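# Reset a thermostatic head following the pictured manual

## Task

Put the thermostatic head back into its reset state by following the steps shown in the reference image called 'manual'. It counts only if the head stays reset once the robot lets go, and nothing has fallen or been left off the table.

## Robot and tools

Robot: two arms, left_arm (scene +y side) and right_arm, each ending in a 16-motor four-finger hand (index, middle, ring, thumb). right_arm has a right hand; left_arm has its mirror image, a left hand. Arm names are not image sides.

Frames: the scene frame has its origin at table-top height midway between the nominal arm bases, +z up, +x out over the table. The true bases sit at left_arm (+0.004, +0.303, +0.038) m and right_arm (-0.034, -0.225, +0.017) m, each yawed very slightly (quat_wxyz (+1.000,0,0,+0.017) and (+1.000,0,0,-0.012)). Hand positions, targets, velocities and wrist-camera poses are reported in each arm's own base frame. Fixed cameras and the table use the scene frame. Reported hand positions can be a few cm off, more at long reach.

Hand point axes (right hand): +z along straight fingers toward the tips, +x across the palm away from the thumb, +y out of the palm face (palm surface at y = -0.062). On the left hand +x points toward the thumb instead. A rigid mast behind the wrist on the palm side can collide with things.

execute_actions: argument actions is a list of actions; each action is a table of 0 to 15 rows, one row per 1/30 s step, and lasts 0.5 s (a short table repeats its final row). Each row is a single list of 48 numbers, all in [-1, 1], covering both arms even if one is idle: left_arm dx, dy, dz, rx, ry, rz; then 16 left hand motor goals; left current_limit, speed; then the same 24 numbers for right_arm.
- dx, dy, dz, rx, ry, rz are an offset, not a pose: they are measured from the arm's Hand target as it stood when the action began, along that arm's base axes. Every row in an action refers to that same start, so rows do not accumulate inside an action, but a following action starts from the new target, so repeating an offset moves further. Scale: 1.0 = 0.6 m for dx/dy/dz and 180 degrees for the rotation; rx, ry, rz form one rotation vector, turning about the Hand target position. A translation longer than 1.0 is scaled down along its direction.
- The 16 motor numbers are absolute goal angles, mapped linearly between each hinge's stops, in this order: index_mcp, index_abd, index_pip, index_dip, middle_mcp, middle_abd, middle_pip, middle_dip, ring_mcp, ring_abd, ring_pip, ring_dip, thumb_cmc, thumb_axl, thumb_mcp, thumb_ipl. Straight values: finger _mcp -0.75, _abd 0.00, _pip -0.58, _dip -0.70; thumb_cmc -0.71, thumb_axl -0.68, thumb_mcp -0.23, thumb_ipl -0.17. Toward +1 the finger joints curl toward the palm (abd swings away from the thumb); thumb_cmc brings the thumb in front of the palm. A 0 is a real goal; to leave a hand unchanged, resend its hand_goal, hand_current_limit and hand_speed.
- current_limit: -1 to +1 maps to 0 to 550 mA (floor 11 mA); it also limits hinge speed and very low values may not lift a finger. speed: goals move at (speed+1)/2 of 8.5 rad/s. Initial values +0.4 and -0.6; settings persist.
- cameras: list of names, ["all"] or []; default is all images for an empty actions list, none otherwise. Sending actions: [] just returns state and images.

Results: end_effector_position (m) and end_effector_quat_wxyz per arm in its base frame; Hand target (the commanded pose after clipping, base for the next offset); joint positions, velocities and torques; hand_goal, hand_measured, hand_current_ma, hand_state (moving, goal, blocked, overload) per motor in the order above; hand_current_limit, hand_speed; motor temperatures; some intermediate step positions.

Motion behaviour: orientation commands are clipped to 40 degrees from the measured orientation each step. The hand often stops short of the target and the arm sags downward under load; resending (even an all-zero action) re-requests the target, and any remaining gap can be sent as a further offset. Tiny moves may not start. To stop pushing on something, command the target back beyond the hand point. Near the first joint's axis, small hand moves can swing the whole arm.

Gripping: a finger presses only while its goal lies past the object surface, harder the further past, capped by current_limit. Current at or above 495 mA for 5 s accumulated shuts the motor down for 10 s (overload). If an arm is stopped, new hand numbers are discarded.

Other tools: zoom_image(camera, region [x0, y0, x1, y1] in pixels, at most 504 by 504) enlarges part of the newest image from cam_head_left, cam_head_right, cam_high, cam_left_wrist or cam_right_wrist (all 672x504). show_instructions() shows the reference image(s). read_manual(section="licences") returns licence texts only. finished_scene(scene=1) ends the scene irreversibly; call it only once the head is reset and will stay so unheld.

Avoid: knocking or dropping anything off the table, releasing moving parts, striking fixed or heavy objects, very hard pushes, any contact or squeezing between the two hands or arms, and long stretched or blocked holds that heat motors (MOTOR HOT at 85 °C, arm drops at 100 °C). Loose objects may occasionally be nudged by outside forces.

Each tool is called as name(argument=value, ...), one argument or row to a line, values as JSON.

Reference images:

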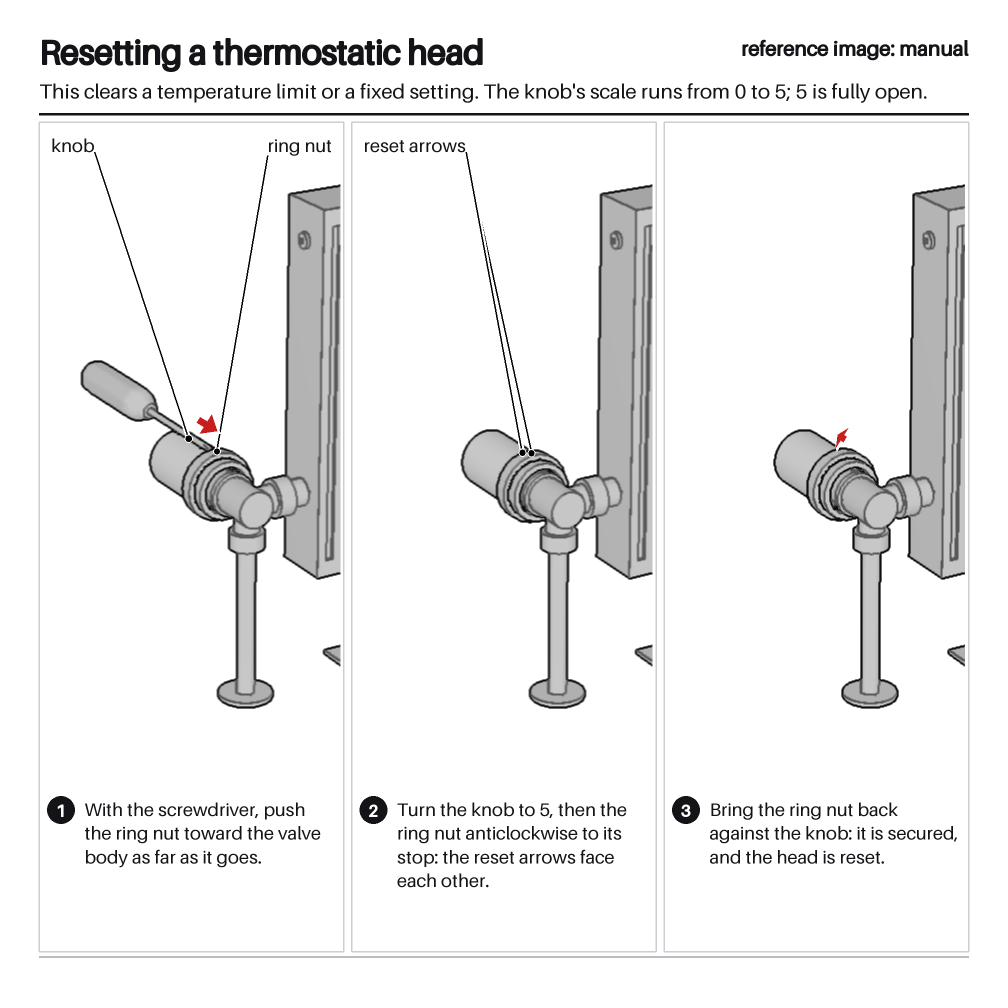

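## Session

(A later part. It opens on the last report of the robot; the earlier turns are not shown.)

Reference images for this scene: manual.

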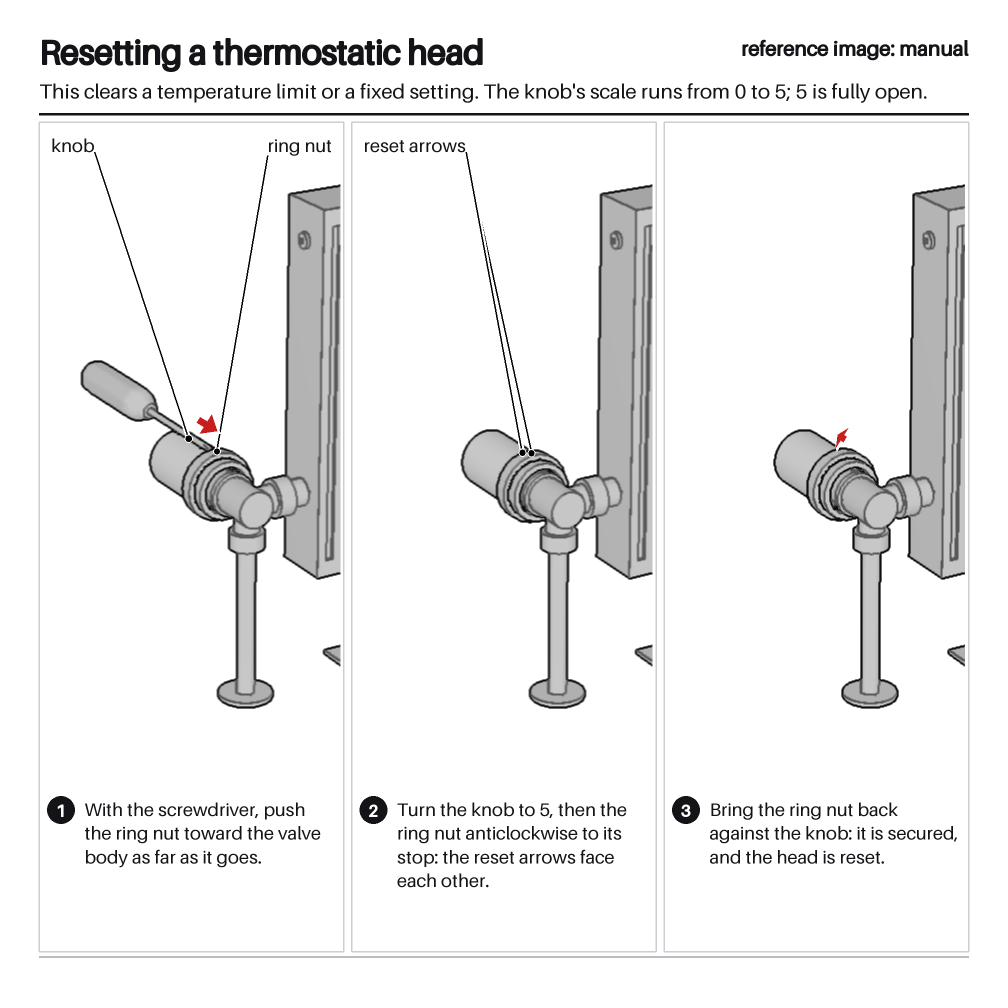

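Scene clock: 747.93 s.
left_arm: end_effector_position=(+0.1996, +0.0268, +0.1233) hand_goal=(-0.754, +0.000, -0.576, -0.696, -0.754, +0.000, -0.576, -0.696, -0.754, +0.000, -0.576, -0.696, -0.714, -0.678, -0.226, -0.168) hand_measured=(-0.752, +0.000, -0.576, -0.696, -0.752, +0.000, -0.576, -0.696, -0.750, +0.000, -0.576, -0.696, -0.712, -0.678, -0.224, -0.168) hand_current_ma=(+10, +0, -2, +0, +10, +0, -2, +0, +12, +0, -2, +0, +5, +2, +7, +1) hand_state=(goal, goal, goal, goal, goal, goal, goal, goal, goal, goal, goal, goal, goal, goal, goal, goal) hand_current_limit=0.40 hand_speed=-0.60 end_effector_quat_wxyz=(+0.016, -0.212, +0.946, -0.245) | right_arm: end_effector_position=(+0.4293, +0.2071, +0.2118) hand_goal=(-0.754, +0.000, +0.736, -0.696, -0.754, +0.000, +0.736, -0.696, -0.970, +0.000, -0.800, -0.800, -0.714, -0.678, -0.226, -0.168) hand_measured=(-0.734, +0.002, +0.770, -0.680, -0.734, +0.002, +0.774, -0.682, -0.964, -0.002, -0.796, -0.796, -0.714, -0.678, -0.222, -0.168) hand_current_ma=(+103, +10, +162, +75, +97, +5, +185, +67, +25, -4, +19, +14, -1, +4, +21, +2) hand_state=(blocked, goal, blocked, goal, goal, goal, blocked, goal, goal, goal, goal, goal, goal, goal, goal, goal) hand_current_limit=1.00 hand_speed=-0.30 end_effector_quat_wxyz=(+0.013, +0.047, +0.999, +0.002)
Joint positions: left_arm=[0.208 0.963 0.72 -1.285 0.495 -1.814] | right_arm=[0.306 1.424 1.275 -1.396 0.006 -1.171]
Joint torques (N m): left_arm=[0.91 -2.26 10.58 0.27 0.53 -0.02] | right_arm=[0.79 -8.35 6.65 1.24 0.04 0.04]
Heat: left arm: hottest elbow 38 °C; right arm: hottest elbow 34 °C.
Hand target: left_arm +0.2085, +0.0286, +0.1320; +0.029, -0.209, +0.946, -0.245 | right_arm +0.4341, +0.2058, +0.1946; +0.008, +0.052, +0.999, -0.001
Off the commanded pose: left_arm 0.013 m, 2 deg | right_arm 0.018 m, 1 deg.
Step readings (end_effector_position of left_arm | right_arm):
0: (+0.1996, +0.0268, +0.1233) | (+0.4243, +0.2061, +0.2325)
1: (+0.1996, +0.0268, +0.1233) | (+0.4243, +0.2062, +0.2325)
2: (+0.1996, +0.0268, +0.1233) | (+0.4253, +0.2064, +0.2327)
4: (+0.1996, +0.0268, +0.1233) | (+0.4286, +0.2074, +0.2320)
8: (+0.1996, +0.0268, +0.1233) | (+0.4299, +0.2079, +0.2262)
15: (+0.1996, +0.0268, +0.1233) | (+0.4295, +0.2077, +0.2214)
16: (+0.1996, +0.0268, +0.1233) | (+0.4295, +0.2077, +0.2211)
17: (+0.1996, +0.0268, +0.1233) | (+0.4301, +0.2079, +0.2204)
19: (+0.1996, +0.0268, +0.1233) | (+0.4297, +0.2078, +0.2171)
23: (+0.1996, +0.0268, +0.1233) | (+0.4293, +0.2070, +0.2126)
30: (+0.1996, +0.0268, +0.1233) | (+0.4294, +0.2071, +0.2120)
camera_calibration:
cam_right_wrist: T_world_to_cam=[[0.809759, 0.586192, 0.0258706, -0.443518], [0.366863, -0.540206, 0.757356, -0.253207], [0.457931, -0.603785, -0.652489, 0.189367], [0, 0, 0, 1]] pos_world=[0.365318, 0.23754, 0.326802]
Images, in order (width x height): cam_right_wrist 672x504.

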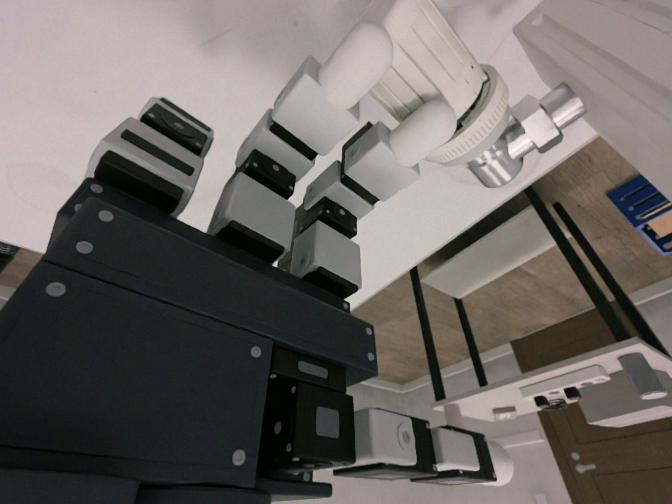

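execute_actions(
  actions=[
    [[0,0,0,0,0,0,-0.754,0,-0.576,-0.696,-0.754,0,-0.576,-0.696,-0.754,0,-0.576,-0.696,-0.714,-0.678,-0.226,-0.168,0.4,-0.6,0,0.055,-0.01,0,0,0,-0.754,0,0.737,-0.696,-0.754,0,0.737,-0.696,-0.97,0,-0.8,-0.8,-0.714,-0.678,-0.226,-0.168,1,-0.3]],
  ],
  cameras=["cam_right_wrist"],
)

zoom_image(
  camera="cam_right_wrist",
  region=[350, 0, 550, 200],
)

Scene clock: 758.63 s.
left_arm: end_effector_position=(+0.1996, +0.0268, +0.1233) hand_goal=(-0.754, +0.000, -0.576, -0.696, -0.754, +0.000, -0.576, -0.696, -0.754, +0.000, -0.576, -0.696, -0.714, -0.678, -0.226, -0.168) hand_measured=(-0.752, +0.000, -0.576, -0.696, -0.752, +0.000, -0.576, -0.696, -0.750, +0.000, -0.576, -0.696, -0.712, -0.678, -0.224, -0.168) hand_current_ma=(+10, +0, -2, +0, +10, +0, -2, +0, +12, +0, -2, +0, +5, +2, +7, +1) hand_state=(goal, goal, goal, goal, goal, goal, goal, goal, goal, goal, goal, goal, goal, goal, goal, goal) hand_current_limit=0.40 hand_speed=-0.60 end_effector_quat_wxyz=(+0.016, -0.212, +0.946, -0.245) | right_arm: end_effector_position=(+0.4301, +0.2125, +0.2107) hand_goal=(-0.754, +0.000, +0.736, -0.696, -0.754, +0.000, +0.736, -0.696, -0.970, +0.000, -0.800, -0.800, -0.714, -0.678, -0.226, -0.168) hand_measured=(-0.734, +0.008, +0.782, -0.676, -0.742, +0.004, +0.796, -0.676, -0.964, -0.002, -0.796, -0.796, -0.714, -0.678, -0.222, -0.168) hand_current_ma=(+100, +35, +220, +95, +64, +17, +293, +98, +25, -4, +19, +14, -1, +4, +21, +2) hand_state=(goal, goal, blocked, goal, goal, goal, blocked, blocked, goal, goal, goal, goal, goal, goal, goal, goal) hand_current_limit=1.00 hand_speed=-0.30 end_effector_quat_wxyz=(+0.017, +0.063, +0.998, -0.007)
Joint positions: left_arm=[0.208 0.963 0.72 -1.285 0.495 -1.814] | right_arm=[0.331 1.424 1.275 -1.395 0.025 -1.114]
Joint torques (N m): left_arm=[1.08 -2.55 10.5 0.27 0.54 0.03] | right_arm=[4.19 -6.07 7.69 1.66 -0.75 0.19]
Heat: left arm: hottest elbow 38 °C; right arm: hottest elbow 34 °C.
Hand target: left_arm +0.2085, +0.0286, +0.1320; +0.029, -0.209, +0.946, -0.245 | right_arm +0.4342, +0.2387, +0.1886; +0.008, +0.052, +0.999, -0.001
Off the commanded pose: left_arm 0.013 m, 2 deg | right_arm 0.035 m, 2 deg.
Step readings (end_effector_position of left_arm | right_arm):
0: (+0.1996, +0.0268, +0.1233) | (+0.4292, +0.2071, +0.2118)
1: (+0.1996, +0.0268, +0.1233) | (+0.4292, +0.2071, +0.2118)
2: (+0.1996, +0.0268, +0.1233) | (+0.4294, +0.2072, +0.2118)
4: (+0.1996, +0.0268, +0.1233) | (+0.4293, +0.2084, +0.2115)
8: (+0.1996, +0.0268, +0.1233) | (+0.4294, +0.2103, +0.2106)
15: (+0.1996, +0.0268, +0.1233) | (+0.4298, +0.2122, +0.2107)
camera_calibration:
cam_right_wrist: T_world_to_cam=[[0.828435, 0.559644, 0.0222267, -0.448973], [0.343497, -0.539019, 0.76907, -0.242449], [0.442386, -0.62949, -0.638778, 0.200927], [0, 0, 0, 1]] pos_world=[0.366338, 0.247062, 0.324787]
Images, in order (width x height): cam_right_wrist 672x504.

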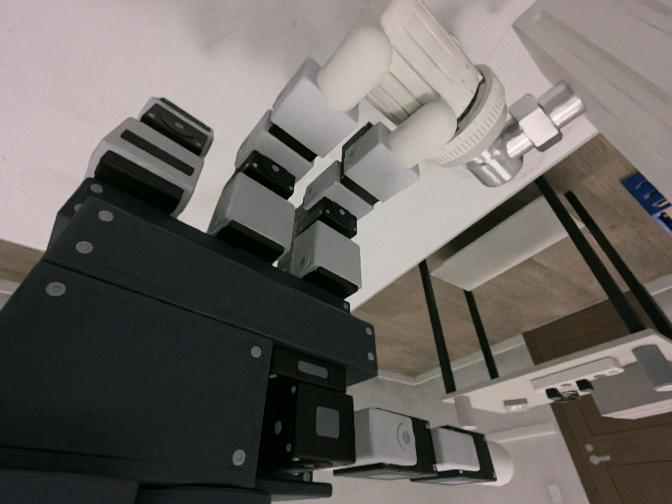

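Scaled by 2.520.

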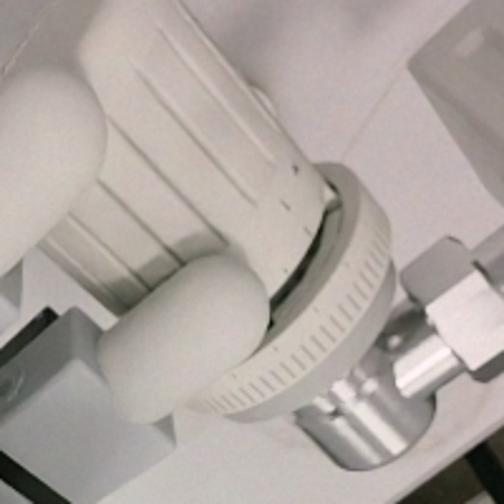

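execute_actions(
  actions=[
    [[0,0,0,0,0,0,-0.754,0,-0.576,-0.696,-0.754,0,-0.576,-0.696,-0.754,0,-0.576,-0.696,-0.714,-0.678,-0.226,-0.168,0.4,-0.6,0,0.04,0,0,0,0,-0.754,0,0.737,-0.696,-0.754,0,0.737,-0.696,-0.97,0,-0.8,-0.8,-0.714,-0.678,-0.226,-0.168,1,-0.3]],
  ],
  cameras=["cam_right_wrist"],
)

zoom_image(
  camera="cam_right_wrist",
  region=[350, 0, 550, 200],
)

Scene clock: 767.97 s.
left_arm: end_effector_position=(+0.1996, +0.0268, +0.1233) hand_goal=(-0.754, +0.000, -0.576, -0.696, -0.754, +0.000, -0.576, -0.696, -0.754, +0.000, -0.576, -0.696, -0.714, -0.678, -0.226, -0.168) hand_measured=(-0.752, +0.000, -0.576, -0.696, -0.752, +0.000, -0.576, -0.696, -0.750, +0.000, -0.576, -0.696, -0.712, -0.678, -0.224, -0.168) hand_current_ma=(+10, +0, -2, +0, +10, +0, -2, +0, +12, +0, -2, +0, +5, +2, +7, +1) hand_state=(goal, goal, goal, goal, goal, goal, goal, goal, goal, goal, goal, goal, goal, goal, goal, goal) hand_current_limit=0.40 hand_speed=-0.60 end_effector_quat_wxyz=(+0.016, -0.212, +0.946, -0.245) | right_arm: end_effector_position=(+0.4298, +0.2219, +0.2101) hand_goal=(-0.754, +0.000, +0.736, -0.696, -0.754, +0.000, +0.736, -0.696, -0.970, +0.000, -0.800, -0.800, -0.714, -0.678, -0.226, -0.168) hand_measured=(-0.736, +0.006, +0.782, -0.676, -0.760, +0.002, +0.820, -0.674, -0.964, -0.002, -0.796, -0.796, -0.714, -0.678, -0.222, -0.168) hand_current_ma=(+92, +24, +220, +95, -26, +8, +412, +103, +26, -4, +19, +14, -1, +4, +21, +2) hand_state=(goal, goal, blocked, goal, goal, goal, blocked, blocked, goal, goal, goal, goal, goal, goal, goal, goal) hand_current_limit=1.00 hand_speed=-0.30 end_effector_quat_wxyz=(+0.022, +0.077, +0.997, -0.012)
Joint positions: left_arm=[0.208 0.963 0.72 -1.285 0.495 -1.814] | right_arm=[0.362 1.424 1.275 -1.391 0.041 -1.055]
Joint torques (N m): left_arm=[1.08 -2.14 10.63 0.43 0.48 0.03] | right_arm=[5.42 -4.25 9.35 1.43 -1.37 0.11]
Heat: left arm: hottest elbow 38 °C; right arm: hottest elbow 34 °C.
Hand target: left_arm +0.2085, +0.0286, +0.1320; +0.029, -0.209, +0.946, -0.245 | right_arm +0.4341, +0.2628, +0.1886; +0.008, +0.052, +0.999, -0.001
Off the commanded pose: left_arm 0.013 m, 2 deg | right_arm 0.046 m, 4 deg.
Step readings (end_effector_position of left_arm | right_arm):
0: (+0.1996, +0.0268, +0.1233) | (+0.4300, +0.2127, +0.2107)
1: (+0.1996, +0.0268, +0.1233) | (+0.4301, +0.2126, +0.2107)
2: (+0.1996, +0.0268, +0.1233) | (+0.4299, +0.2133, +0.2107)
4: (+0.1996, +0.0268, +0.1233) | (+0.4294, +0.2160, +0.2105)
8: (+0.1996, +0.0268, +0.1233) | (+0.4291, +0.2218, +0.2101)
15: (+0.1996, +0.0268, +0.1233) | (+0.4298, +0.2219, +0.2101)
camera_calibration:
cam_right_wrist: T_world_to_cam=[[0.843287, 0.536917, 0.0242289, -0.455782], [0.321095, -0.539441, 0.778397, -0.229098], [0.431004, -0.648632, -0.627305, 0.213136], [0, 0, 0, 1]] pos_world=[0.366055, 0.259379, 0.323074]
Images, in order (width x height): cam_right_wrist 672x504.

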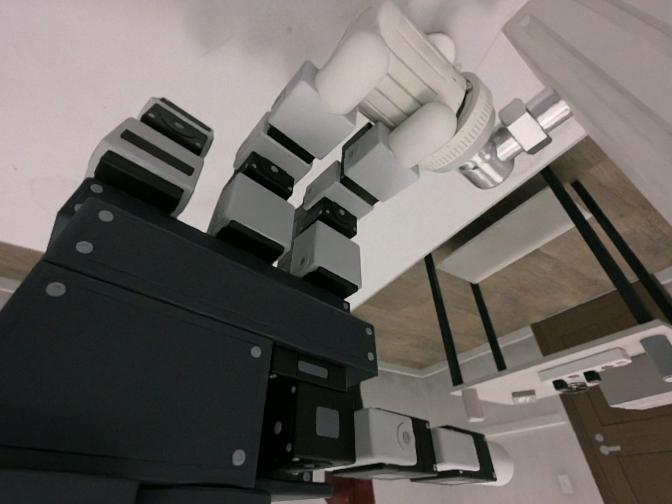

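Scaled by 2.520.

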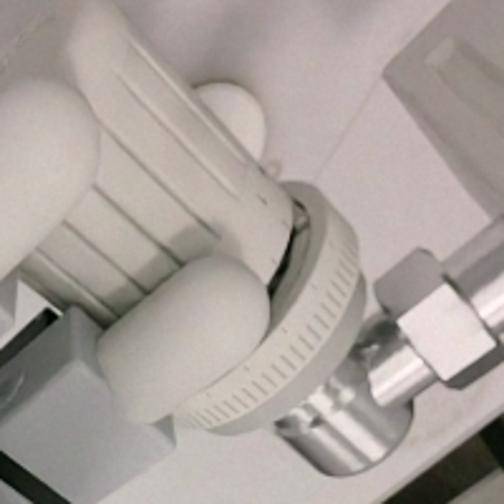

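execute_actions(
  actions=[
    [[0,0,0,0,0,0,-0.754,0,-0.576,-0.696,-0.754,0,-0.576,-0.696,-0.754,0,-0.576,-0.696,-0.714,-0.678,-0.226,-0.168,0.4,-0.6,0,0.025,0,0,0,0,-0.754,0,0.737,-0.696,-0.754,0,0.737,-0.696,-0.97,0,-0.8,-0.8,-0.714,-0.678,-0.226,-0.168,1,-0.3]],
  ],
  cameras=["cam_right_wrist"],
)

zoom_image(
  camera="cam_right_wrist",
  region=[350, 0, 550, 200],
)

Scene clock: 779.03 s.
left_arm: end_effector_position=(+0.1996, +0.0268, +0.1233) hand_goal=(-0.754, +0.000, -0.576, -0.696, -0.754, +0.000, -0.576, -0.696, -0.754, +0.000, -0.576, -0.696, -0.714, -0.678, -0.226, -0.168) hand_measured=(-0.752, +0.000, -0.576, -0.696, -0.752, +0.000, -0.576, -0.696, -0.750, +0.000, -0.576, -0.696, -0.712, -0.678, -0.224, -0.168) hand_current_ma=(+10, +0, -2, +0, +10, +0, -2, +0, +12, +0, -2, +0, +5, +2, +7, +1) hand_state=(goal, goal, goal, goal, goal, goal, goal, goal, goal, goal, goal, goal, goal, goal, goal, goal) hand_current_limit=0.40 hand_speed=-0.60 end_effector_quat_wxyz=(+0.016, -0.212, +0.946, -0.245) | right_arm: end_effector_position=(+0.4301, +0.2256, +0.2117) hand_goal=(-0.754, +0.000, +0.736, -0.696, -0.754, +0.000, +0.736, -0.696, -0.970, +0.000, -0.800, -0.800, -0.714, -0.678, -0.226, -0.168) hand_measured=(-0.750, +0.006, +0.782, -0.676, -0.784, -0.004, +0.828, -0.670, -0.964, -0.002, -0.796, -0.796, -0.714, -0.678, -0.222, -0.168) hand_current_ma=(+22, +24, +220, +95, -150, -14, +452, +127, +26, -4, +19, +14, -1, +4, +21, +2) hand_state=(goal, goal, blocked, goal, blocked, goal, blocked, blocked, goal, goal, goal, goal, goal, goal, goal, goal) hand_current_limit=1.00 hand_speed=-0.30 end_effector_quat_wxyz=(+0.025, +0.086, +0.996, -0.017)
Joint positions: left_arm=[0.208 0.963 0.72 -1.285 0.495 -1.814] | right_arm=[0.378 1.425 1.281 -1.397 0.054 -1.022]
Joint torques (N m): left_arm=[1.55 -2.37 10.58 0.34 0.5 -0.01] | right_arm=[6.42 -3.31 9.89 1.55 -1.88 0.09]
Heat: left arm: hottest elbow 38 °C; right arm: hottest elbow 35 °C.
Hand target: left_arm +0.2085, +0.0286, +0.1320; +0.029, -0.209, +0.946, -0.245 | right_arm +0.4341, +0.2779, +0.1888; +0.008, +0.052, +0.999, -0.001
Off the commanded pose: left_arm 0.013 m, 2 deg | right_arm 0.057 m, 5 deg.
Step readings (end_effector_position of left_arm | right_arm):
0: (+0.1996, +0.0268, +0.1233) | (+0.4298, +0.2219, +0.2101)
1: (+0.1996, +0.0268, +0.1233) | (+0.4299, +0.2218, +0.2101)
2: (+0.1996, +0.0268, +0.1233) | (+0.4298, +0.2222, +0.2101)
4: (+0.1996, +0.0268, +0.1233) | (+0.4297, +0.2231, +0.2101)
8: (+0.1996, +0.0268, +0.1233) | (+0.4299, +0.2252, +0.2115)
15: (+0.1996, +0.0268, +0.1233) | (+0.4302, +0.2255, +0.2117)
camera_calibration:
cam_right_wrist: T_world_to_cam=[[0.85242, 0.522342, 0.023204, -0.458492], [0.30754, -0.536783, 0.785674, -0.224692], [0.422846, -0.662589, -0.618205, 0.221271], [0, 0, 0, 1]] pos_world=[0.366366, 0.26549, 0.323964]
Images, in order (width x height): cam_right_wrist 672x504.

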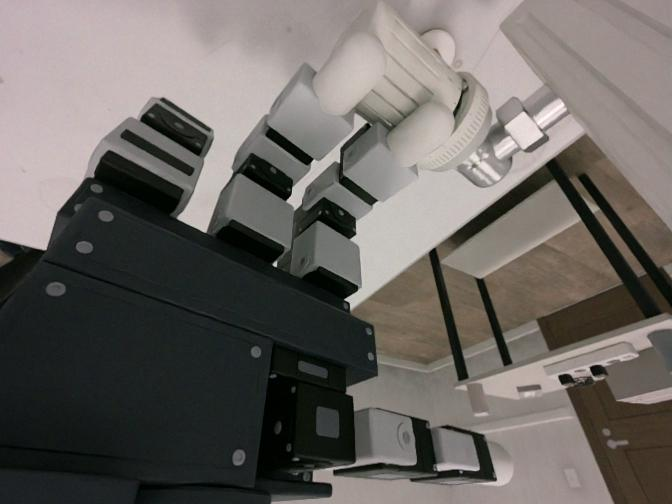

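Scaled by 2.520.

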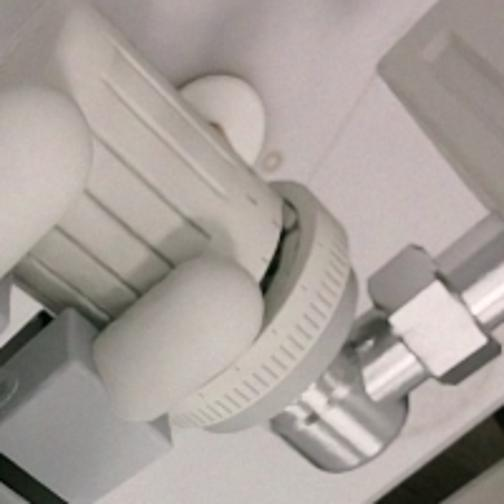

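execute_actions(
  actions=[
    [[0,0,0,0,0,0,-0.754,0,-0.576,-0.696,-0.754,0,-0.576,-0.696,-0.754,0,-0.576,-0.696,-0.714,-0.678,-0.226,-0.168,0.4,-0.6,0,-0.085,0.06,0,0,0,-0.754,0,0.737,-0.696,-0.754,0,0.737,-0.696,-0.97,0,-0.8,-0.8,-0.714,-0.678,-0.226,-0.168,0.6,-0.3]],
    [[0,0,0,0,0,0,-0.754,0,-0.576,-0.696,-0.754,0,-0.576,-0.696,-0.754,0,-0.576,-0.696,-0.714,-0.678,-0.226,-0.168,0.4,-0.6,-0.02,-0.06,0.04,0,0,0,-0.754,0,0.737,-0.696,-0.754,0,0.737,-0.696,-0.97,0,-0.8,-0.8,-0.714,-0.678,-0.226,-0.168,0.6,-0.3]],
  ],
  cameras=["cam_right_wrist"],
)

zoom_image(
  camera="cam_right_wrist",
  region=[370, 0, 570, 200],
)

Scene clock: 792.30 s.
left_arm: end_effector_position=(+0.1996, +0.0268, +0.1233) hand_goal=(-0.754, +0.000, -0.576, -0.696, -0.754, +0.000, -0.576, -0.696, -0.754, +0.000, -0.576, -0.696, -0.714, -0.678, -0.226, -0.168) hand_measured=(-0.752, +0.000, -0.576, -0.696, -0.752, +0.000, -0.576, -0.696, -0.750, +0.000, -0.576, -0.696, -0.712, -0.678, -0.224, -0.168) hand_current_ma=(+10, +0, -2, +0, +10, +0, -2, +0, +12, +0, -2, +0, +5, +2, +7, +1) hand_state=(goal, goal, goal, goal, goal, goal, goal, goal, goal, goal, goal, goal, goal, goal, goal, goal) hand_current_limit=0.40 hand_speed=-0.60 end_effector_quat_wxyz=(+0.016, -0.212, +0.946, -0.245) | right_arm: end_effector_position=(+0.4143, +0.1906, +0.2264) hand_goal=(-0.754, +0.000, +0.736, -0.696, -0.754, +0.000, +0.736, -0.696, -0.970, +0.000, -0.800, -0.800, -0.714, -0.678, -0.226, -0.168) hand_measured=(-0.754, -0.002, +0.736, -0.694, -0.756, -0.002, +0.736, -0.694, -0.964, -0.002, -0.796, -0.796, -0.714, -0.678, -0.222, -0.168) hand_current_ma=(+3, -5, +1, +10, -9, -12, +1, +9, +26, -4, +19, +14, -1, +4, +21, +2) hand_state=(goal, goal, goal, goal, goal, goal, goal, goal, goal, goal, goal, goal, goal, goal, goal, goal) hand_current_limit=0.60 hand_speed=-0.30 end_effector_quat_wxyz=(-0.012, +0.053, +0.998, -0.009)
Joint positions: left_arm=[0.208 0.963 0.72 -1.285 0.495 -1.814] | right_arm=[0.281 1.401 1.298 -1.496 0.009 -1.183]
Joint torques (N m): left_arm=[1.08 -2.61 10.66 0.34 0.58 0.01] | right_arm=[0.62 -11.22 11.04 -0.43 -0.12 -0.1]
Heat: left arm: hottest elbow 38 °C; right arm: hottest elbow 36 °C.
Hand target: left_arm +0.2085, +0.0286, +0.1320; +0.029, -0.209, +0.946, -0.245 | right_arm +0.4221, +0.1908, +0.2486; +0.008, +0.052, +0.999, -0.001
Off the commanded pose: left_arm 0.013 m, 2 deg | right_arm 0.024 m, 2 deg.
Step readings (end_effector_position of left_arm | right_arm):
0: (+0.1996, +0.0268, +0.1233) | (+0.4301, +0.2256, +0.2117)
1: (+0.1996, +0.0268, +0.1233) | (+0.4300, +0.2256, +0.2118)
2: (+0.1996, +0.0268, +0.1233) | (+0.4297, +0.2254, +0.2126)
4: (+0.1996, +0.0268, +0.1233) | (+0.4300, +0.2239, +0.2149)
8: (+0.1996, +0.0268, +0.1233) | (+0.4297, +0.2218, +0.2178)
15: (+0.1996, +0.0268, +0.1233) | (+0.4277, +0.2215, +0.2184)
16: (+0.1996, +0.0268, +0.1233) | (+0.4274, +0.2214, +0.2183)
17: (+0.1996, +0.0268, +0.1233) | (+0.4264, +0.2204, +0.2182)
19: (+0.1996, +0.0268, +0.1233) | (+0.4228, +0.2159, +0.2182)
23: (+0.1996, +0.0268, +0.1233) | (+0.4179, +0.2007, +0.2207)
30: (+0.1996, +0.0268, +0.1233) | (+0.4154, +0.1904, +0.2264)
camera_calibration:
cam_right_wrist: T_world_to_cam=[[0.817075, 0.575936, -0.0261968, -0.411429], [0.398173, -0.530855, 0.748098, -0.28035], [0.41695, -0.621683, -0.663071, 0.218631], [0, 0, 0, 1]] pos_world=[0.356637, 0.224051, 0.343919]
Images, in order (width x height): cam_right_wrist 672x504.

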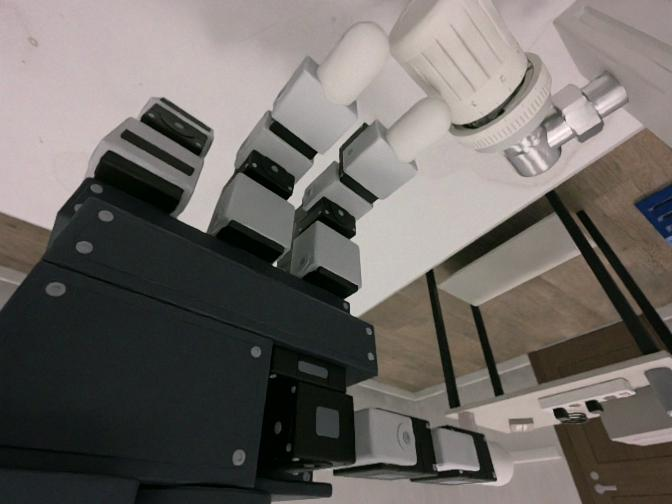

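Scaled by 2.520.

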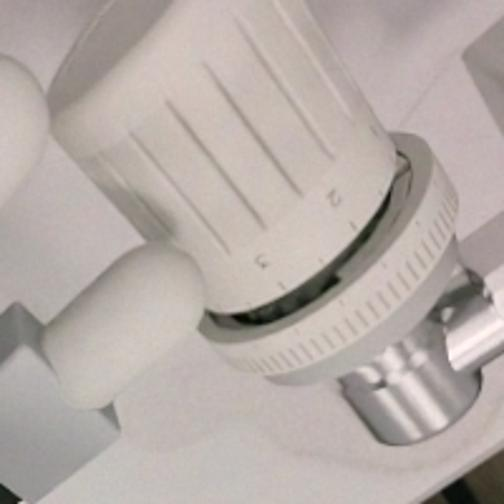

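execute_actions(
  actions=[
    [[0,0,0,0,0,0,-0.754,0,-0.576,-0.696,-0.754,0,-0.576,-0.696,-0.754,0,-0.576,-0.696,-0.714,-0.678,-0.226,-0.168,0.4,-0.6,0.02,0.02,-0.05,0,0,0,-0.754,0,0.737,-0.696,-0.754,0,0.737,-0.696,-0.97,0,-0.8,-0.8,-0.714,-0.678,-0.226,-0.168,1,-0.3]],
    [[0,0,0,0,0,0,-0.754,0,-0.576,-0.696,-0.754,0,-0.576,-0.696,-0.754,0,-0.576,-0.696,-0.714,-0.678,-0.226,-0.168,0.4,-0.6,0,0,-0.05,0,0,0,-0.754,0,0.737,-0.696,-0.754,0,0.737,-0.696,-0.97,0,-0.8,-0.8,-0.714,-0.678,-0.226,-0.168,1,-0.3]],
    [[0,0,0,0,0,0,-0.754,0,-0.576,-0.696,-0.754,0,-0.576,-0.696,-0.754,0,-0.576,-0.696,-0.714,-0.678,-0.226,-0.168,0.4,-0.6,0,0.066,-0.01,0,0,0,-0.754,0,0.737,-0.696,-0.754,0,0.737,-0.696,-0.97,0,-0.8,-0.8,-0.714,-0.678,-0.226,-0.168,1,-0.3]],
    [[0,0,0,0,0,0,-0.754,0,-0.576,-0.696,-0.754,0,-0.576,-0.696,-0.754,0,-0.576,-0.696,-0.714,-0.678,-0.226,-0.168,0.4,-0.6,0,0.033,0,0,0,0,-0.754,0,0.737,-0.696,-0.754,0,0.737,-0.696,-0.97,0,-0.8,-0.8,-0.714,-0.678,-0.226,-0.168,1,-0.3]],
    [[0,0,0,0,0,0,-0.754,0,-0.576,-0.696,-0.754,0,-0.576,-0.696,-0.754,0,-0.576,-0.696,-0.714,-0.678,-0.226,-0.168,0.4,-0.6,0,-0.07,0.13,0,0,0,-0.754,0,0.737,-0.696,-0.754,0,0.737,-0.696,-0.97,0,-0.8,-0.8,-0.714,-0.678,-0.226,-0.168,0.6,-0.3]],
    [[0,0,0,0,0,0,-0.754,0,-0.576,-0.696,-0.754,0,-0.576,-0.696,-0.754,0,-0.576,-0.696,-0.714,-0.678,-0.226,-0.168,0.4,-0.6,-0.02,-0.06,0,0,0,0,-0.754,0,0.737,-0.696,-0.754,0,0.737,-0.696,-0.97,0,-0.8,-0.8,-0.714,-0.678,-0.226,-0.168,0.6,-0.3]],
  ],
  cameras=["cam_right_wrist"],
)

zoom_image(
  camera="cam_right_wrist",
  region=[370, 0, 570, 200],
)

Scene clock: 820.27 s.
left_arm: end_effector_position=(+0.1996, +0.0268, +0.1233) hand_goal=(-0.754, +0.000, -0.576, -0.696, -0.754, +0.000, -0.576, -0.696, -0.754, +0.000, -0.576, -0.696, -0.714, -0.678, -0.226, -0.168) hand_measured=(-0.752, +0.000, -0.576, -0.696, -0.752, +0.000, -0.576, -0.696, -0.750, +0.000, -0.576, -0.696, -0.712, -0.678, -0.224, -0.168) hand_current_ma=(+10, +0, -2, +0, +10, +0, -2, +0, +12, +0, -2, +0, +5, +2, +7, +1) hand_state=(goal, goal, goal, goal, goal, goal, goal, goal, goal, goal, goal, goal, goal, goal, goal, goal) hand_current_limit=0.40 hand_speed=-0.60 end_effector_quat_wxyz=(+0.016, -0.212, +0.946, -0.245) | right_arm: end_effector_position=(+0.4252, +0.1863, +0.2554) hand_goal=(-0.754, +0.000, +0.736, -0.696, -0.754, +0.000, +0.736, -0.696, -0.970, +0.000, -0.800, -0.800, -0.714, -0.678, -0.226, -0.168) hand_measured=(-0.754, -0.002, +0.736, -0.694, -0.758, -0.002, +0.736, -0.694, -0.964, -0.002, -0.796, -0.796, -0.714, -0.678, -0.222, -0.168) hand_current_ma=(+2, -9, +0, +9, -16, -10, +1, +9, +27, -4, +19, +14, -1, +4, +21, +2) hand_state=(goal, goal, goal, goal, goal, goal, goal, goal, goal, goal, goal, goal, goal, goal, goal, goal) hand_current_limit=0.60 hand_speed=-0.30 end_effector_quat_wxyz=(+0.006, +0.054, +0.999, -0.002)
Joint positions: left_arm=[0.208 0.963 0.72 -1.285 0.495 -1.814] | right_arm=[0.263 1.395 1.363 -1.528 0.008 -1.199]
Joint torques (N m): left_arm=[1.14 -2.08 10.66 0.58 0.5 0.03] | right_arm=[0.79 -11.11 8.38 -0.36 -0.11 -0.1]
Heat: left arm: hottest elbow 38 °C; right arm: hottest elbow 36 °C.
Hand target: left_arm +0.2085, +0.0286, +0.1320; +0.029, -0.209, +0.946, -0.245 | right_arm +0.4221, +0.1842, +0.2608; +0.008, +0.052, +0.999, -0.001
Off the commanded pose: left_arm 0.013 m, 2 deg | right_arm 0.007 m, 0 deg.
Step readings (end_effector_position of left_arm | right_arm):
0: (+0.1996, +0.0268, +0.1233) | (+0.4142, +0.1907, +0.2264)
1: (+0.1996, +0.0268, +0.1233) | (+0.4142, +0.1907, +0.2264)
2: (+0.1996, +0.0268, +0.1233) | (+0.4146, +0.1908, +0.2264)
4: (+0.1996, +0.0268, +0.1233) | (+0.4178, +0.1917, +0.2271)
8: (+0.1996, +0.0268, +0.1233) | (+0.4258, +0.1941, +0.2261)
15: (+0.1996, +0.0268, +0.1233) | (+0.4294, +0.1959, +0.2208)
16: (+0.1996, +0.0268, +0.1233) | (+0.4296, +0.1959, +0.2208)
17: (+0.1996, +0.0268, +0.1233) | (+0.4305, +0.1962, +0.2202)
19: (+0.1996, +0.0268, +0.1233) | (+0.4333, +0.1970, +0.2170)
23: (+0.1996, +0.0268, +0.1233) | (+0.4332, +0.1966, +0.2092)
30: (+0.1996, +0.0268, +0.1233) | (+0.4332, +0.1965, +0.2078)
31: (+0.1996, +0.0268, +0.1233) | (+0.4333, +0.1966, +0.2078)
32: (+0.1996, +0.0268, +0.1233) | (+0.4333, +0.1970, +0.2078)
34: (+0.1996, +0.0268, +0.1233) | (+0.4331, +0.1986, +0.2071)
38: (+0.1996, +0.0268, +0.1233) | (+0.4333, +0.2006, +0.2059)
45: (+0.1996, +0.0268, +0.1233) | (+0.4334, +0.2010, +0.2057)
46: (+0.1996, +0.0268, +0.1233) | (+0.4335, +0.2011, +0.2057)
47: (+0.1996, +0.0268, +0.1233) | (+0.4333, +0.2015, +0.2056)
49: (+0.1996, +0.0268, +0.1233) | (+0.4331, +0.2028, +0.2053)
53: (+0.1996, +0.0268, +0.1233) | (+0.4322, +0.2107, +0.2060)
60: (+0.1996, +0.0268, +0.1233) | (+0.4329, +0.2198, +0.2076)
61: (+0.1996, +0.0268, +0.1233) | (+0.4332, +0.2199, +0.2082)
62: (+0.1996, +0.0268, +0.1233) | (+0.4331, +0.2198, +0.2108)
64: (+0.1996, +0.0268, +0.1233) | (+0.4315, +0.2210, +0.2174)
68: (+0.1996, +0.0268, +0.1233) | (+0.4218, +0.2230, +0.2305)
75: (+0.1996, +0.0268, +0.1233) | (+0.4203, +0.2204, +0.2409)
76: (+0.1996, +0.0268, +0.1233) | (+0.4201, +0.2199, +0.2410)
77: (+0.1996, +0.0268, +0.1233) | (+0.4204, +0.2179, +0.2409)
79: (+0.1996, +0.0268, +0.1233) | (+0.4214, +0.2132, +0.2416)
83: (+0.1996, +0.0268, +0.1233) | (+0.4263, +0.1957, +0.2472)
90: (+0.1996, +0.0268, +0.1233) | (+0.4261, +0.1859, +0.2554)
camera_calibration:
cam_right_wrist: T_world_to_cam=[[0.818209, 0.574823, 0.0106405, -0.426798], [0.369473, -0.539911, 0.756298, -0.296963], [0.440482, -0.614878, -0.654141, 0.217034], [0, 0, 0, 1]] pos_world=[0.36333, 0.218449, 0.371105]
Images, in order (width x height): cam_right_wrist 672x504.

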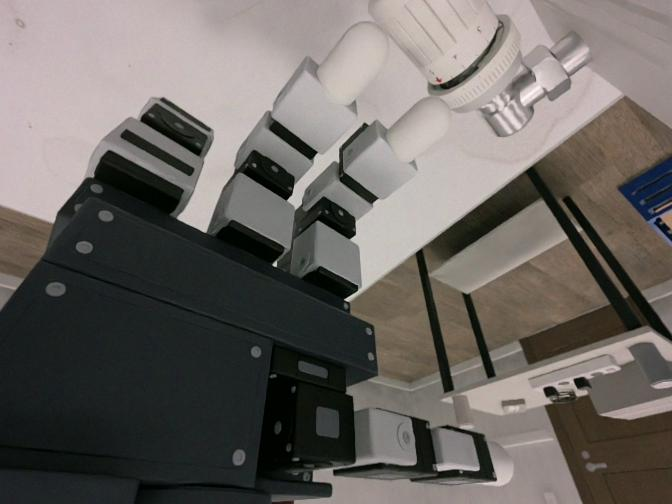

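Scaled by 2.520.

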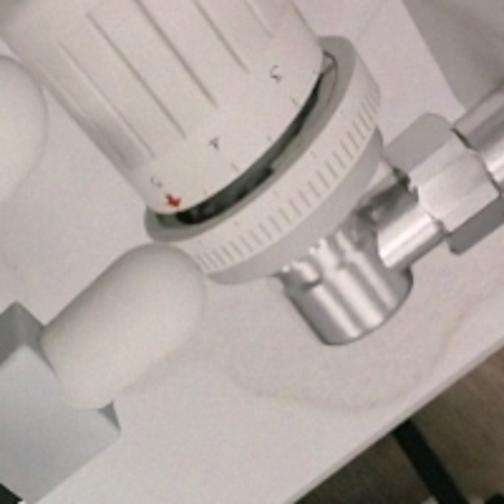

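execute_actions(
  actions=[
    [[0,0,0,0,0,0,-0.754,0,-0.576,-0.696,-0.754,0,-0.576,-0.696,-0.754,0,-0.576,-0.696,-0.714,-0.678,-0.226,-0.168,0.4,-0.6,0.01,0.032,-0.07,0,0,0,-0.754,0,0.737,-0.696,-0.754,0,0.737,-0.696,-0.97,0,-0.8,-0.8,-0.714,-0.678,-0.226,-0.168,1,-0.3]],
    [[0,0,0,0,0,0,-0.754,0,-0.576,-0.696,-0.754,0,-0.576,-0.696,-0.754,0,-0.576,-0.696,-0.714,-0.678,-0.226,-0.168,0.4,-0.6,0,0,-0.05,0,0,0,-0.754,0,0.737,-0.696,-0.754,0,0.737,-0.696,-0.97,0,-0.8,-0.8,-0.714,-0.678,-0.226,-0.168,1,-0.3]],
    [[0,0,0,0,0,0,-0.754,0,-0.576,-0.696,-0.754,0,-0.576,-0.696,-0.754,0,-0.576,-0.696,-0.714,-0.678,-0.226,-0.168,0.4,-0.6,0,0.066,-0.01,0,0,0,-0.754,0,0.737,-0.696,-0.754,0,0.737,-0.696,-0.97,0,-0.8,-0.8,-0.714,-0.678,-0.226,-0.168,1,-0.3]],
    [[0,0,0,0,0,0,-0.754,0,-0.576,-0.696,-0.754,0,-0.576,-0.696,-0.754,0,-0.576,-0.696,-0.714,-0.678,-0.226,-0.168,0.4,-0.6,0,0.033,0,0,0,0,-0.754,0,0.737,-0.696,-0.754,0,0.737,-0.696,-0.97,0,-0.8,-0.8,-0.714,-0.678,-0.226,-0.168,1,-0.3]],
    [[0,0,0,0,0,0,-0.754,0,-0.576,-0.696,-0.754,0,-0.576,-0.696,-0.754,0,-0.576,-0.696,-0.714,-0.678,-0.226,-0.168,0.4,-0.6,0,-0.07,0.13,0,0,0,-0.754,0,0.737,-0.696,-0.754,0,0.737,-0.696,-0.97,0,-0.8,-0.8,-0.714,-0.678,-0.226,-0.168,0.6,-0.3]],
    [[0,0,0,0,0,0,-0.754,0,-0.576,-0.696,-0.754,0,-0.576,-0.696,-0.754,0,-0.576,-0.696,-0.714,-0.678,-0.226,-0.168,0.4,-0.6,-0.01,-0.06,0,0,0,0,-0.754,0,0.737,-0.696,-0.754,0,0.737,-0.696,-0.97,0,-0.8,-0.8,-0.714,-0.678,-0.226,-0.168,0.6,-0.3]],
  ],
  cameras=["cam_right_wrist"],
)

zoom_image(
  camera="cam_right_wrist",
  region=[370, 0, 570, 200],
)

Scene clock: 840.27 s.
left_arm: end_effector_position=(+0.1996, +0.0268, +0.1233) hand_goal=(-0.754, +0.000, -0.576, -0.696, -0.754, +0.000, -0.576, -0.696, -0.754, +0.000, -0.576, -0.696, -0.714, -0.678, -0.226, -0.168) hand_measured=(-0.752, +0.000, -0.576, -0.696, -0.752, +0.000, -0.576, -0.696, -0.750, +0.000, -0.576, -0.696, -0.712, -0.678, -0.224, -0.168) hand_current_ma=(+10, +0, -2, +0, +10, +0, -2, +0, +12, +0, -2, +0, +5, +2, +7, +1) hand_state=(goal, goal, goal, goal, goal, goal, goal, goal, goal, goal, goal, goal, goal, goal, goal, goal) hand_current_limit=0.40 hand_speed=-0.60 end_effector_quat_wxyz=(+0.016, -0.212, +0.946, -0.245) | right_arm: end_effector_position=(+0.4219, +0.1856, +0.2477) hand_goal=(-0.754, +0.000, +0.736, -0.696, -0.754, +0.000, +0.736, -0.696, -0.970, +0.000, -0.800, -0.800, -0.714, -0.678, -0.226, -0.168) hand_measured=(-0.754, -0.002, +0.736, -0.694, -0.758, -0.002, +0.736, -0.694, -0.964, -0.002, -0.796, -0.796, -0.714, -0.678, -0.222, -0.168) hand_current_ma=(+2, -6, +1, +9, -16, -11, +1, +9, +28, -4, +19, +14, +0, +4, +21, +2) hand_state=(goal, goal, goal, goal, goal, goal, goal, goal, goal, goal, goal, goal, goal, goal, goal, goal) hand_current_limit=0.60 hand_speed=-0.30 end_effector_quat_wxyz=(-0.002, +0.054, +0.999, -0.005)
Joint positions: left_arm=[0.208 0.963 0.72 -1.285 0.495 -1.814] | right_arm=[0.264 1.399 1.348 -1.528 0.008 -1.198]
Joint torques (N m): left_arm=[0.5 -2.37 10.74 0.28 0.51 0.01] | right_arm=[0.85 -11.28 9.4 -0.4 -0.12 -0.1]
Heat: left arm: hottest elbow 38 °C; right arm: hottest elbow 35 °C.
Hand target: left_arm +0.2085, +0.0286, +0.1320; +0.029, -0.209, +0.946, -0.245 | right_arm +0.4221, +0.1848, +0.2606; +0.008, +0.052, +0.999, -0.001
Off the commanded pose: left_arm 0.013 m, 2 deg | right_arm 0.013 m, 1 deg.
Step readings (end_effector_position of left_arm | right_arm):
0: (+0.1996, +0.0268, +0.1233) | (+0.4252, +0.1863, +0.2554)
1: (+0.1996, +0.0268, +0.1233) | (+0.4252, +0.1863, +0.2553)
2: (+0.1996, +0.0268, +0.1233) | (+0.4253, +0.1863, +0.2540)
4: (+0.1996, +0.0268, +0.1233) | (+0.4265, +0.1886, +0.2481)
8: (+0.1996, +0.0268, +0.1233) | (+0.4243, +0.1932, +0.2312)
15: (+0.1996, +0.0268, +0.1233) | (+0.4255, +0.1990, +0.2249)
16: (+0.1996, +0.0268, +0.1233) | (+0.4258, +0.1990, +0.2248)
17: (+0.1996, +0.0268, +0.1233) | (+0.4264, +0.1992, +0.2234)
19: (+0.1996, +0.0268, +0.1233) | (+0.4281, +0.1997, +0.2179)
23: (+0.1996, +0.0268, +0.1233) | (+0.4274, +0.1991, +0.2095)
30: (+0.1996, +0.0268, +0.1233) | (+0.4274, +0.1992, +0.2082)
31: (+0.1996, +0.0268, +0.1233) | (+0.4275, +0.1992, +0.2083)
32: (+0.1996, +0.0268, +0.1233) | (+0.4275, +0.1997, +0.2082)
34: (+0.1996, +0.0268, +0.1233) | (+0.4274, +0.2013, +0.2075)
38: (+0.1996, +0.0268, +0.1233) | (+0.4275, +0.2034, +0.2063)
45: (+0.1996, +0.0268, +0.1233) | (+0.4276, +0.2045, +0.2062)
46: (+0.1996, +0.0268, +0.1233) | (+0.4276, +0.2048, +0.2062)
47: (+0.1996, +0.0268, +0.1233) | (+0.4275, +0.2054, +0.2062)
49: (+0.1996, +0.0268, +0.1233) | (+0.4267, +0.2088, +0.2063)
53: (+0.1996, +0.0268, +0.1233) | (+0.4268, +0.2192, +0.2073)
60: (+0.1996, +0.0268, +0.1233) | (+0.4272, +0.2206, +0.2075)
61: (+0.1996, +0.0268, +0.1233) | (+0.4273, +0.2207, +0.2081)
62: (+0.1996, +0.0268, +0.1233) | (+0.4272, +0.2206, +0.2107)
64: (+0.1996, +0.0268, +0.1233) | (+0.4251, +0.2224, +0.2175)
68: (+0.1996, +0.0268, +0.1233) | (+0.4155, +0.2239, +0.2300)
75: (+0.1996, +0.0268, +0.1233) | (+0.4144, +0.2209, +0.2406)
76: (+0.1996, +0.0268, +0.1233) | (+0.4140, +0.2204, +0.2406)
77: (+0.1996, +0.0268, +0.1233) | (+0.4145, +0.2181, +0.2406)
79: (+0.1996, +0.0268, +0.1233) | (+0.4158, +0.2128, +0.2408)
83: (+0.1996, +0.0268, +0.1233) | (+0.4218, +0.1949, +0.2431)
90: (+0.1996, +0.0268, +0.1233) | (+0.4228, +0.1852, +0.2476)
camera_calibration:
cam_right_wrist: T_world_to_cam=[[0.818699, 0.574193, -0.00582567, -0.419626], [0.381811, -0.536763, 0.7524, -0.294967], [0.428896, -0.618214, -0.658681, 0.219717], [0, 0, 0, 1]] pos_world=[0.361934, 0.218451, 0.364212]
Images, in order (width x height): cam_right_wrist 672x504.

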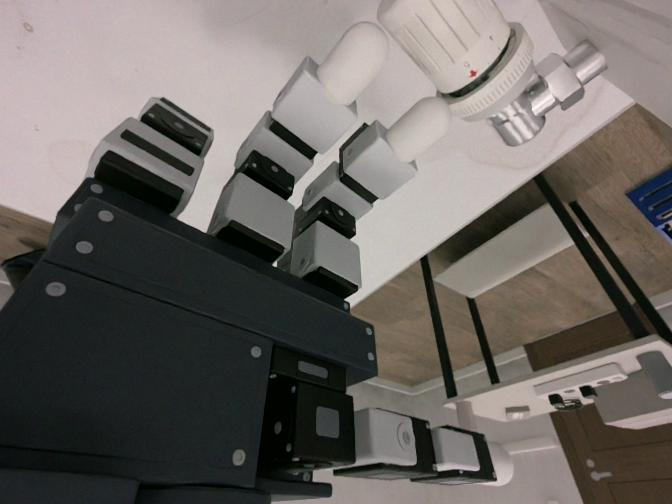

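Scaled by 2.520.

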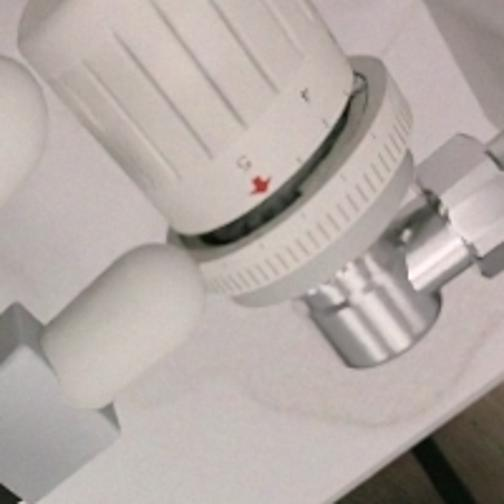

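execute_actions(
  actions=[
    [[0,0,0,0,0,0,-0.754,0,-0.576,-0.696,-0.754,0,-0.576,-0.696,-0.754,0,-0.576,-0.696,-0.714,-0.678,-0.226,-0.168,0.4,-0.6,0.01,0.032,-0.07,0,0,0,-0.754,0,0.737,-0.696,-0.754,0,0.737,-0.696,-0.97,0,-0.8,-0.8,-0.714,-0.678,-0.226,-0.168,1,-0.3]],
    [[0,0,0,0,0,0,-0.754,0,-0.576,-0.696,-0.754,0,-0.576,-0.696,-0.754,0,-0.576,-0.696,-0.714,-0.678,-0.226,-0.168,0.4,-0.6,0,0,-0.05,0,0,0,-0.754,0,0.737,-0.696,-0.754,0,0.737,-0.696,-0.97,0,-0.8,-0.8,-0.714,-0.678,-0.226,-0.168,1,-0.3]],
    [[0,0,0,0,0,0,-0.754,0,-0.576,-0.696,-0.754,0,-0.576,-0.696,-0.754,0,-0.576,-0.696,-0.714,-0.678,-0.226,-0.168,0.4,-0.6,0,0.066,-0.01,0,0,0,-0.754,0,0.737,-0.696,-0.754,0,0.737,-0.696,-0.97,0,-0.8,-0.8,-0.714,-0.678,-0.226,-0.168,1,-0.3]],
    [[0,0,0,0,0,0,-0.754,0,-0.576,-0.696,-0.754,0,-0.576,-0.696,-0.754,0,-0.576,-0.696,-0.714,-0.678,-0.226,-0.168,0.4,-0.6,0,0.033,0,0,0,0,-0.754,0,0.737,-0.696,-0.754,0,0.737,-0.696,-0.97,0,-0.8,-0.8,-0.714,-0.678,-0.226,-0.168,1,-0.3]],
  ],
  cameras=["cam_right_wrist"],
)

zoom_image(
  camera="cam_right_wrist",
  region=[350, 0, 550, 200],
)

Scene clock: 856.13 s.
left_arm: end_effector_position=(+0.1996, +0.0268, +0.1233) hand_goal=(-0.754, +0.000, -0.576, -0.696, -0.754, +0.000, -0.576, -0.696, -0.754, +0.000, -0.576, -0.696, -0.714, -0.678, -0.226, -0.168) hand_measured=(-0.752, +0.000, -0.576, -0.696, -0.752, +0.000, -0.576, -0.696, -0.750, +0.000, -0.576, -0.696, -0.712, -0.678, -0.224, -0.168) hand_current_ma=(+10, +0, -2, +0, +10, +0, -2, +0, +12, +0, -2, +0, +5, +2, +7, +1) hand_state=(goal, goal, goal, goal, goal, goal, goal, goal, goal, goal, goal, goal, goal, goal, goal, goal) hand_current_limit=0.40 hand_speed=-0.60 end_effector_quat_wxyz=(+0.016, -0.212, +0.946, -0.245) | right_arm: end_effector_position=(+0.4273, +0.2094, +0.2056) hand_goal=(-0.754, +0.000, +0.736, -0.696, -0.754, +0.000, +0.736, -0.696, -0.970, +0.000, -0.800, -0.800, -0.714, -0.678, -0.226, -0.168) hand_measured=(-0.732, +0.006, +0.798, -0.668, -0.768, +0.002, +0.846, -0.658, -0.964, -0.002, -0.796, -0.796, -0.714, -0.678, -0.222, -0.168) hand_current_ma=(+114, +20, +299, +136, -66, +10, +540, +186, +28, -4, +19, +14, +1, +4, +21, +2) hand_state=(blocked, goal, blocked, blocked, goal, goal, blocked, blocked, goal, goal, goal, goal, goal, goal, goal, goal) hand_current_limit=1.00 hand_speed=-0.30 end_effector_quat_wxyz=(+0.023, +0.091, +0.995, -0.020)
Joint positions: left_arm=[0.208 0.963 0.72 -1.285 0.495 -1.814] | right_arm=[0.346 1.407 1.248 -1.386 0.055 -1.043]
Joint torques (N m): left_arm=[0.5 -2.73 10.59 0.42 0.5 0.01] | right_arm=[6.83 -3.84 8.99 1.8 -1.96 0.04]
Heat: left arm: hottest elbow 38 °C; right arm: hottest elbow 36 °C.
Hand target: left_arm +0.2085, +0.0286, +0.1320; +0.029, -0.209, +0.946, -0.245 | right_arm +0.4282, +0.2633, +0.1828; +0.008, +0.052, +0.999, -0.001
Off the commanded pose: left_arm 0.013 m, 2 deg | right_arm 0.059 m, 5 deg.
Step readings (end_effector_position of left_arm | right_arm):
0: (+0.1996, +0.0268, +0.1233) | (+0.4218, +0.1856, +0.2477)
1: (+0.1996, +0.0268, +0.1233) | (+0.4218, +0.1856, +0.2477)
2: (+0.1996, +0.0268, +0.1233) | (+0.4224, +0.1858, +0.2475)
4: (+0.1996, +0.0268, +0.1233) | (+0.4252, +0.1885, +0.2443)
8: (+0.1996, +0.0268, +0.1233) | (+0.4253, +0.1940, +0.2323)
15: (+0.1996, +0.0268, +0.1233) | (+0.4256, +0.1997, +0.2260)
16: (+0.1996, +0.0268, +0.1233) | (+0.4258, +0.1996, +0.2259)
17: (+0.1996, +0.0268, +0.1233) | (+0.4265, +0.1998, +0.2245)
19: (+0.1996, +0.0268, +0.1233) | (+0.4281, +0.2003, +0.2189)
23: (+0.1996, +0.0268, +0.1233) | (+0.4275, +0.1996, +0.2098)
30: (+0.1996, +0.0268, +0.1233) | (+0.4275, +0.1996, +0.2086)
31: (+0.1996, +0.0268, +0.1233) | (+0.4275, +0.1996, +0.2086)
32: (+0.1996, +0.0268, +0.1233) | (+0.4275, +0.2002, +0.2086)
34: (+0.1996, +0.0268, +0.1233) | (+0.4274, +0.2018, +0.2079)
38: (+0.1996, +0.0268, +0.1233) | (+0.4275, +0.2042, +0.2068)
45: (+0.1996, +0.0268, +0.1233) | (+0.4277, +0.2066, +0.2069)
46: (+0.1996, +0.0268, +0.1233) | (+0.4277, +0.2067, +0.2068)
47: (+0.1996, +0.0268, +0.1233) | (+0.4274, +0.2070, +0.2068)
49: (+0.1996, +0.0268, +0.1233) | (+0.4272, +0.2079, +0.2063)
53: (+0.1996, +0.0268, +0.1233) | (+0.4271, +0.2088, +0.2057)
60: (+0.1996, +0.0268, +0.1233) | (+0.4272, +0.2094, +0.2056)
camera_calibration:
cam_right_wrist: T_world_to_cam=[[0.858076, 0.513224, 0.0175001, -0.446769], [0.305133, -0.536979, 0.786478, -0.22688], [0.413037, -0.669518, -0.61737, 0.213338], [0, 0, 0, 1]] pos_world=[0.364474, 0.250297, 0.317964]
Images, in order (width x height): cam_right_wrist 672x504.

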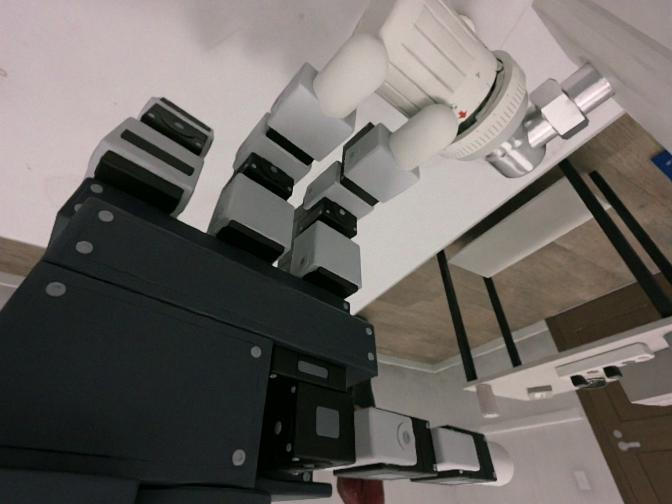

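Scaled by 2.520.

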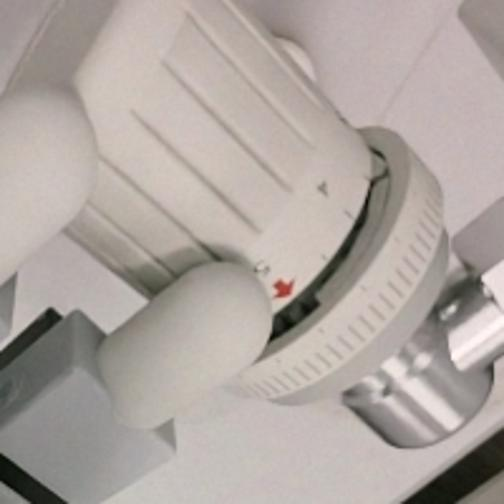

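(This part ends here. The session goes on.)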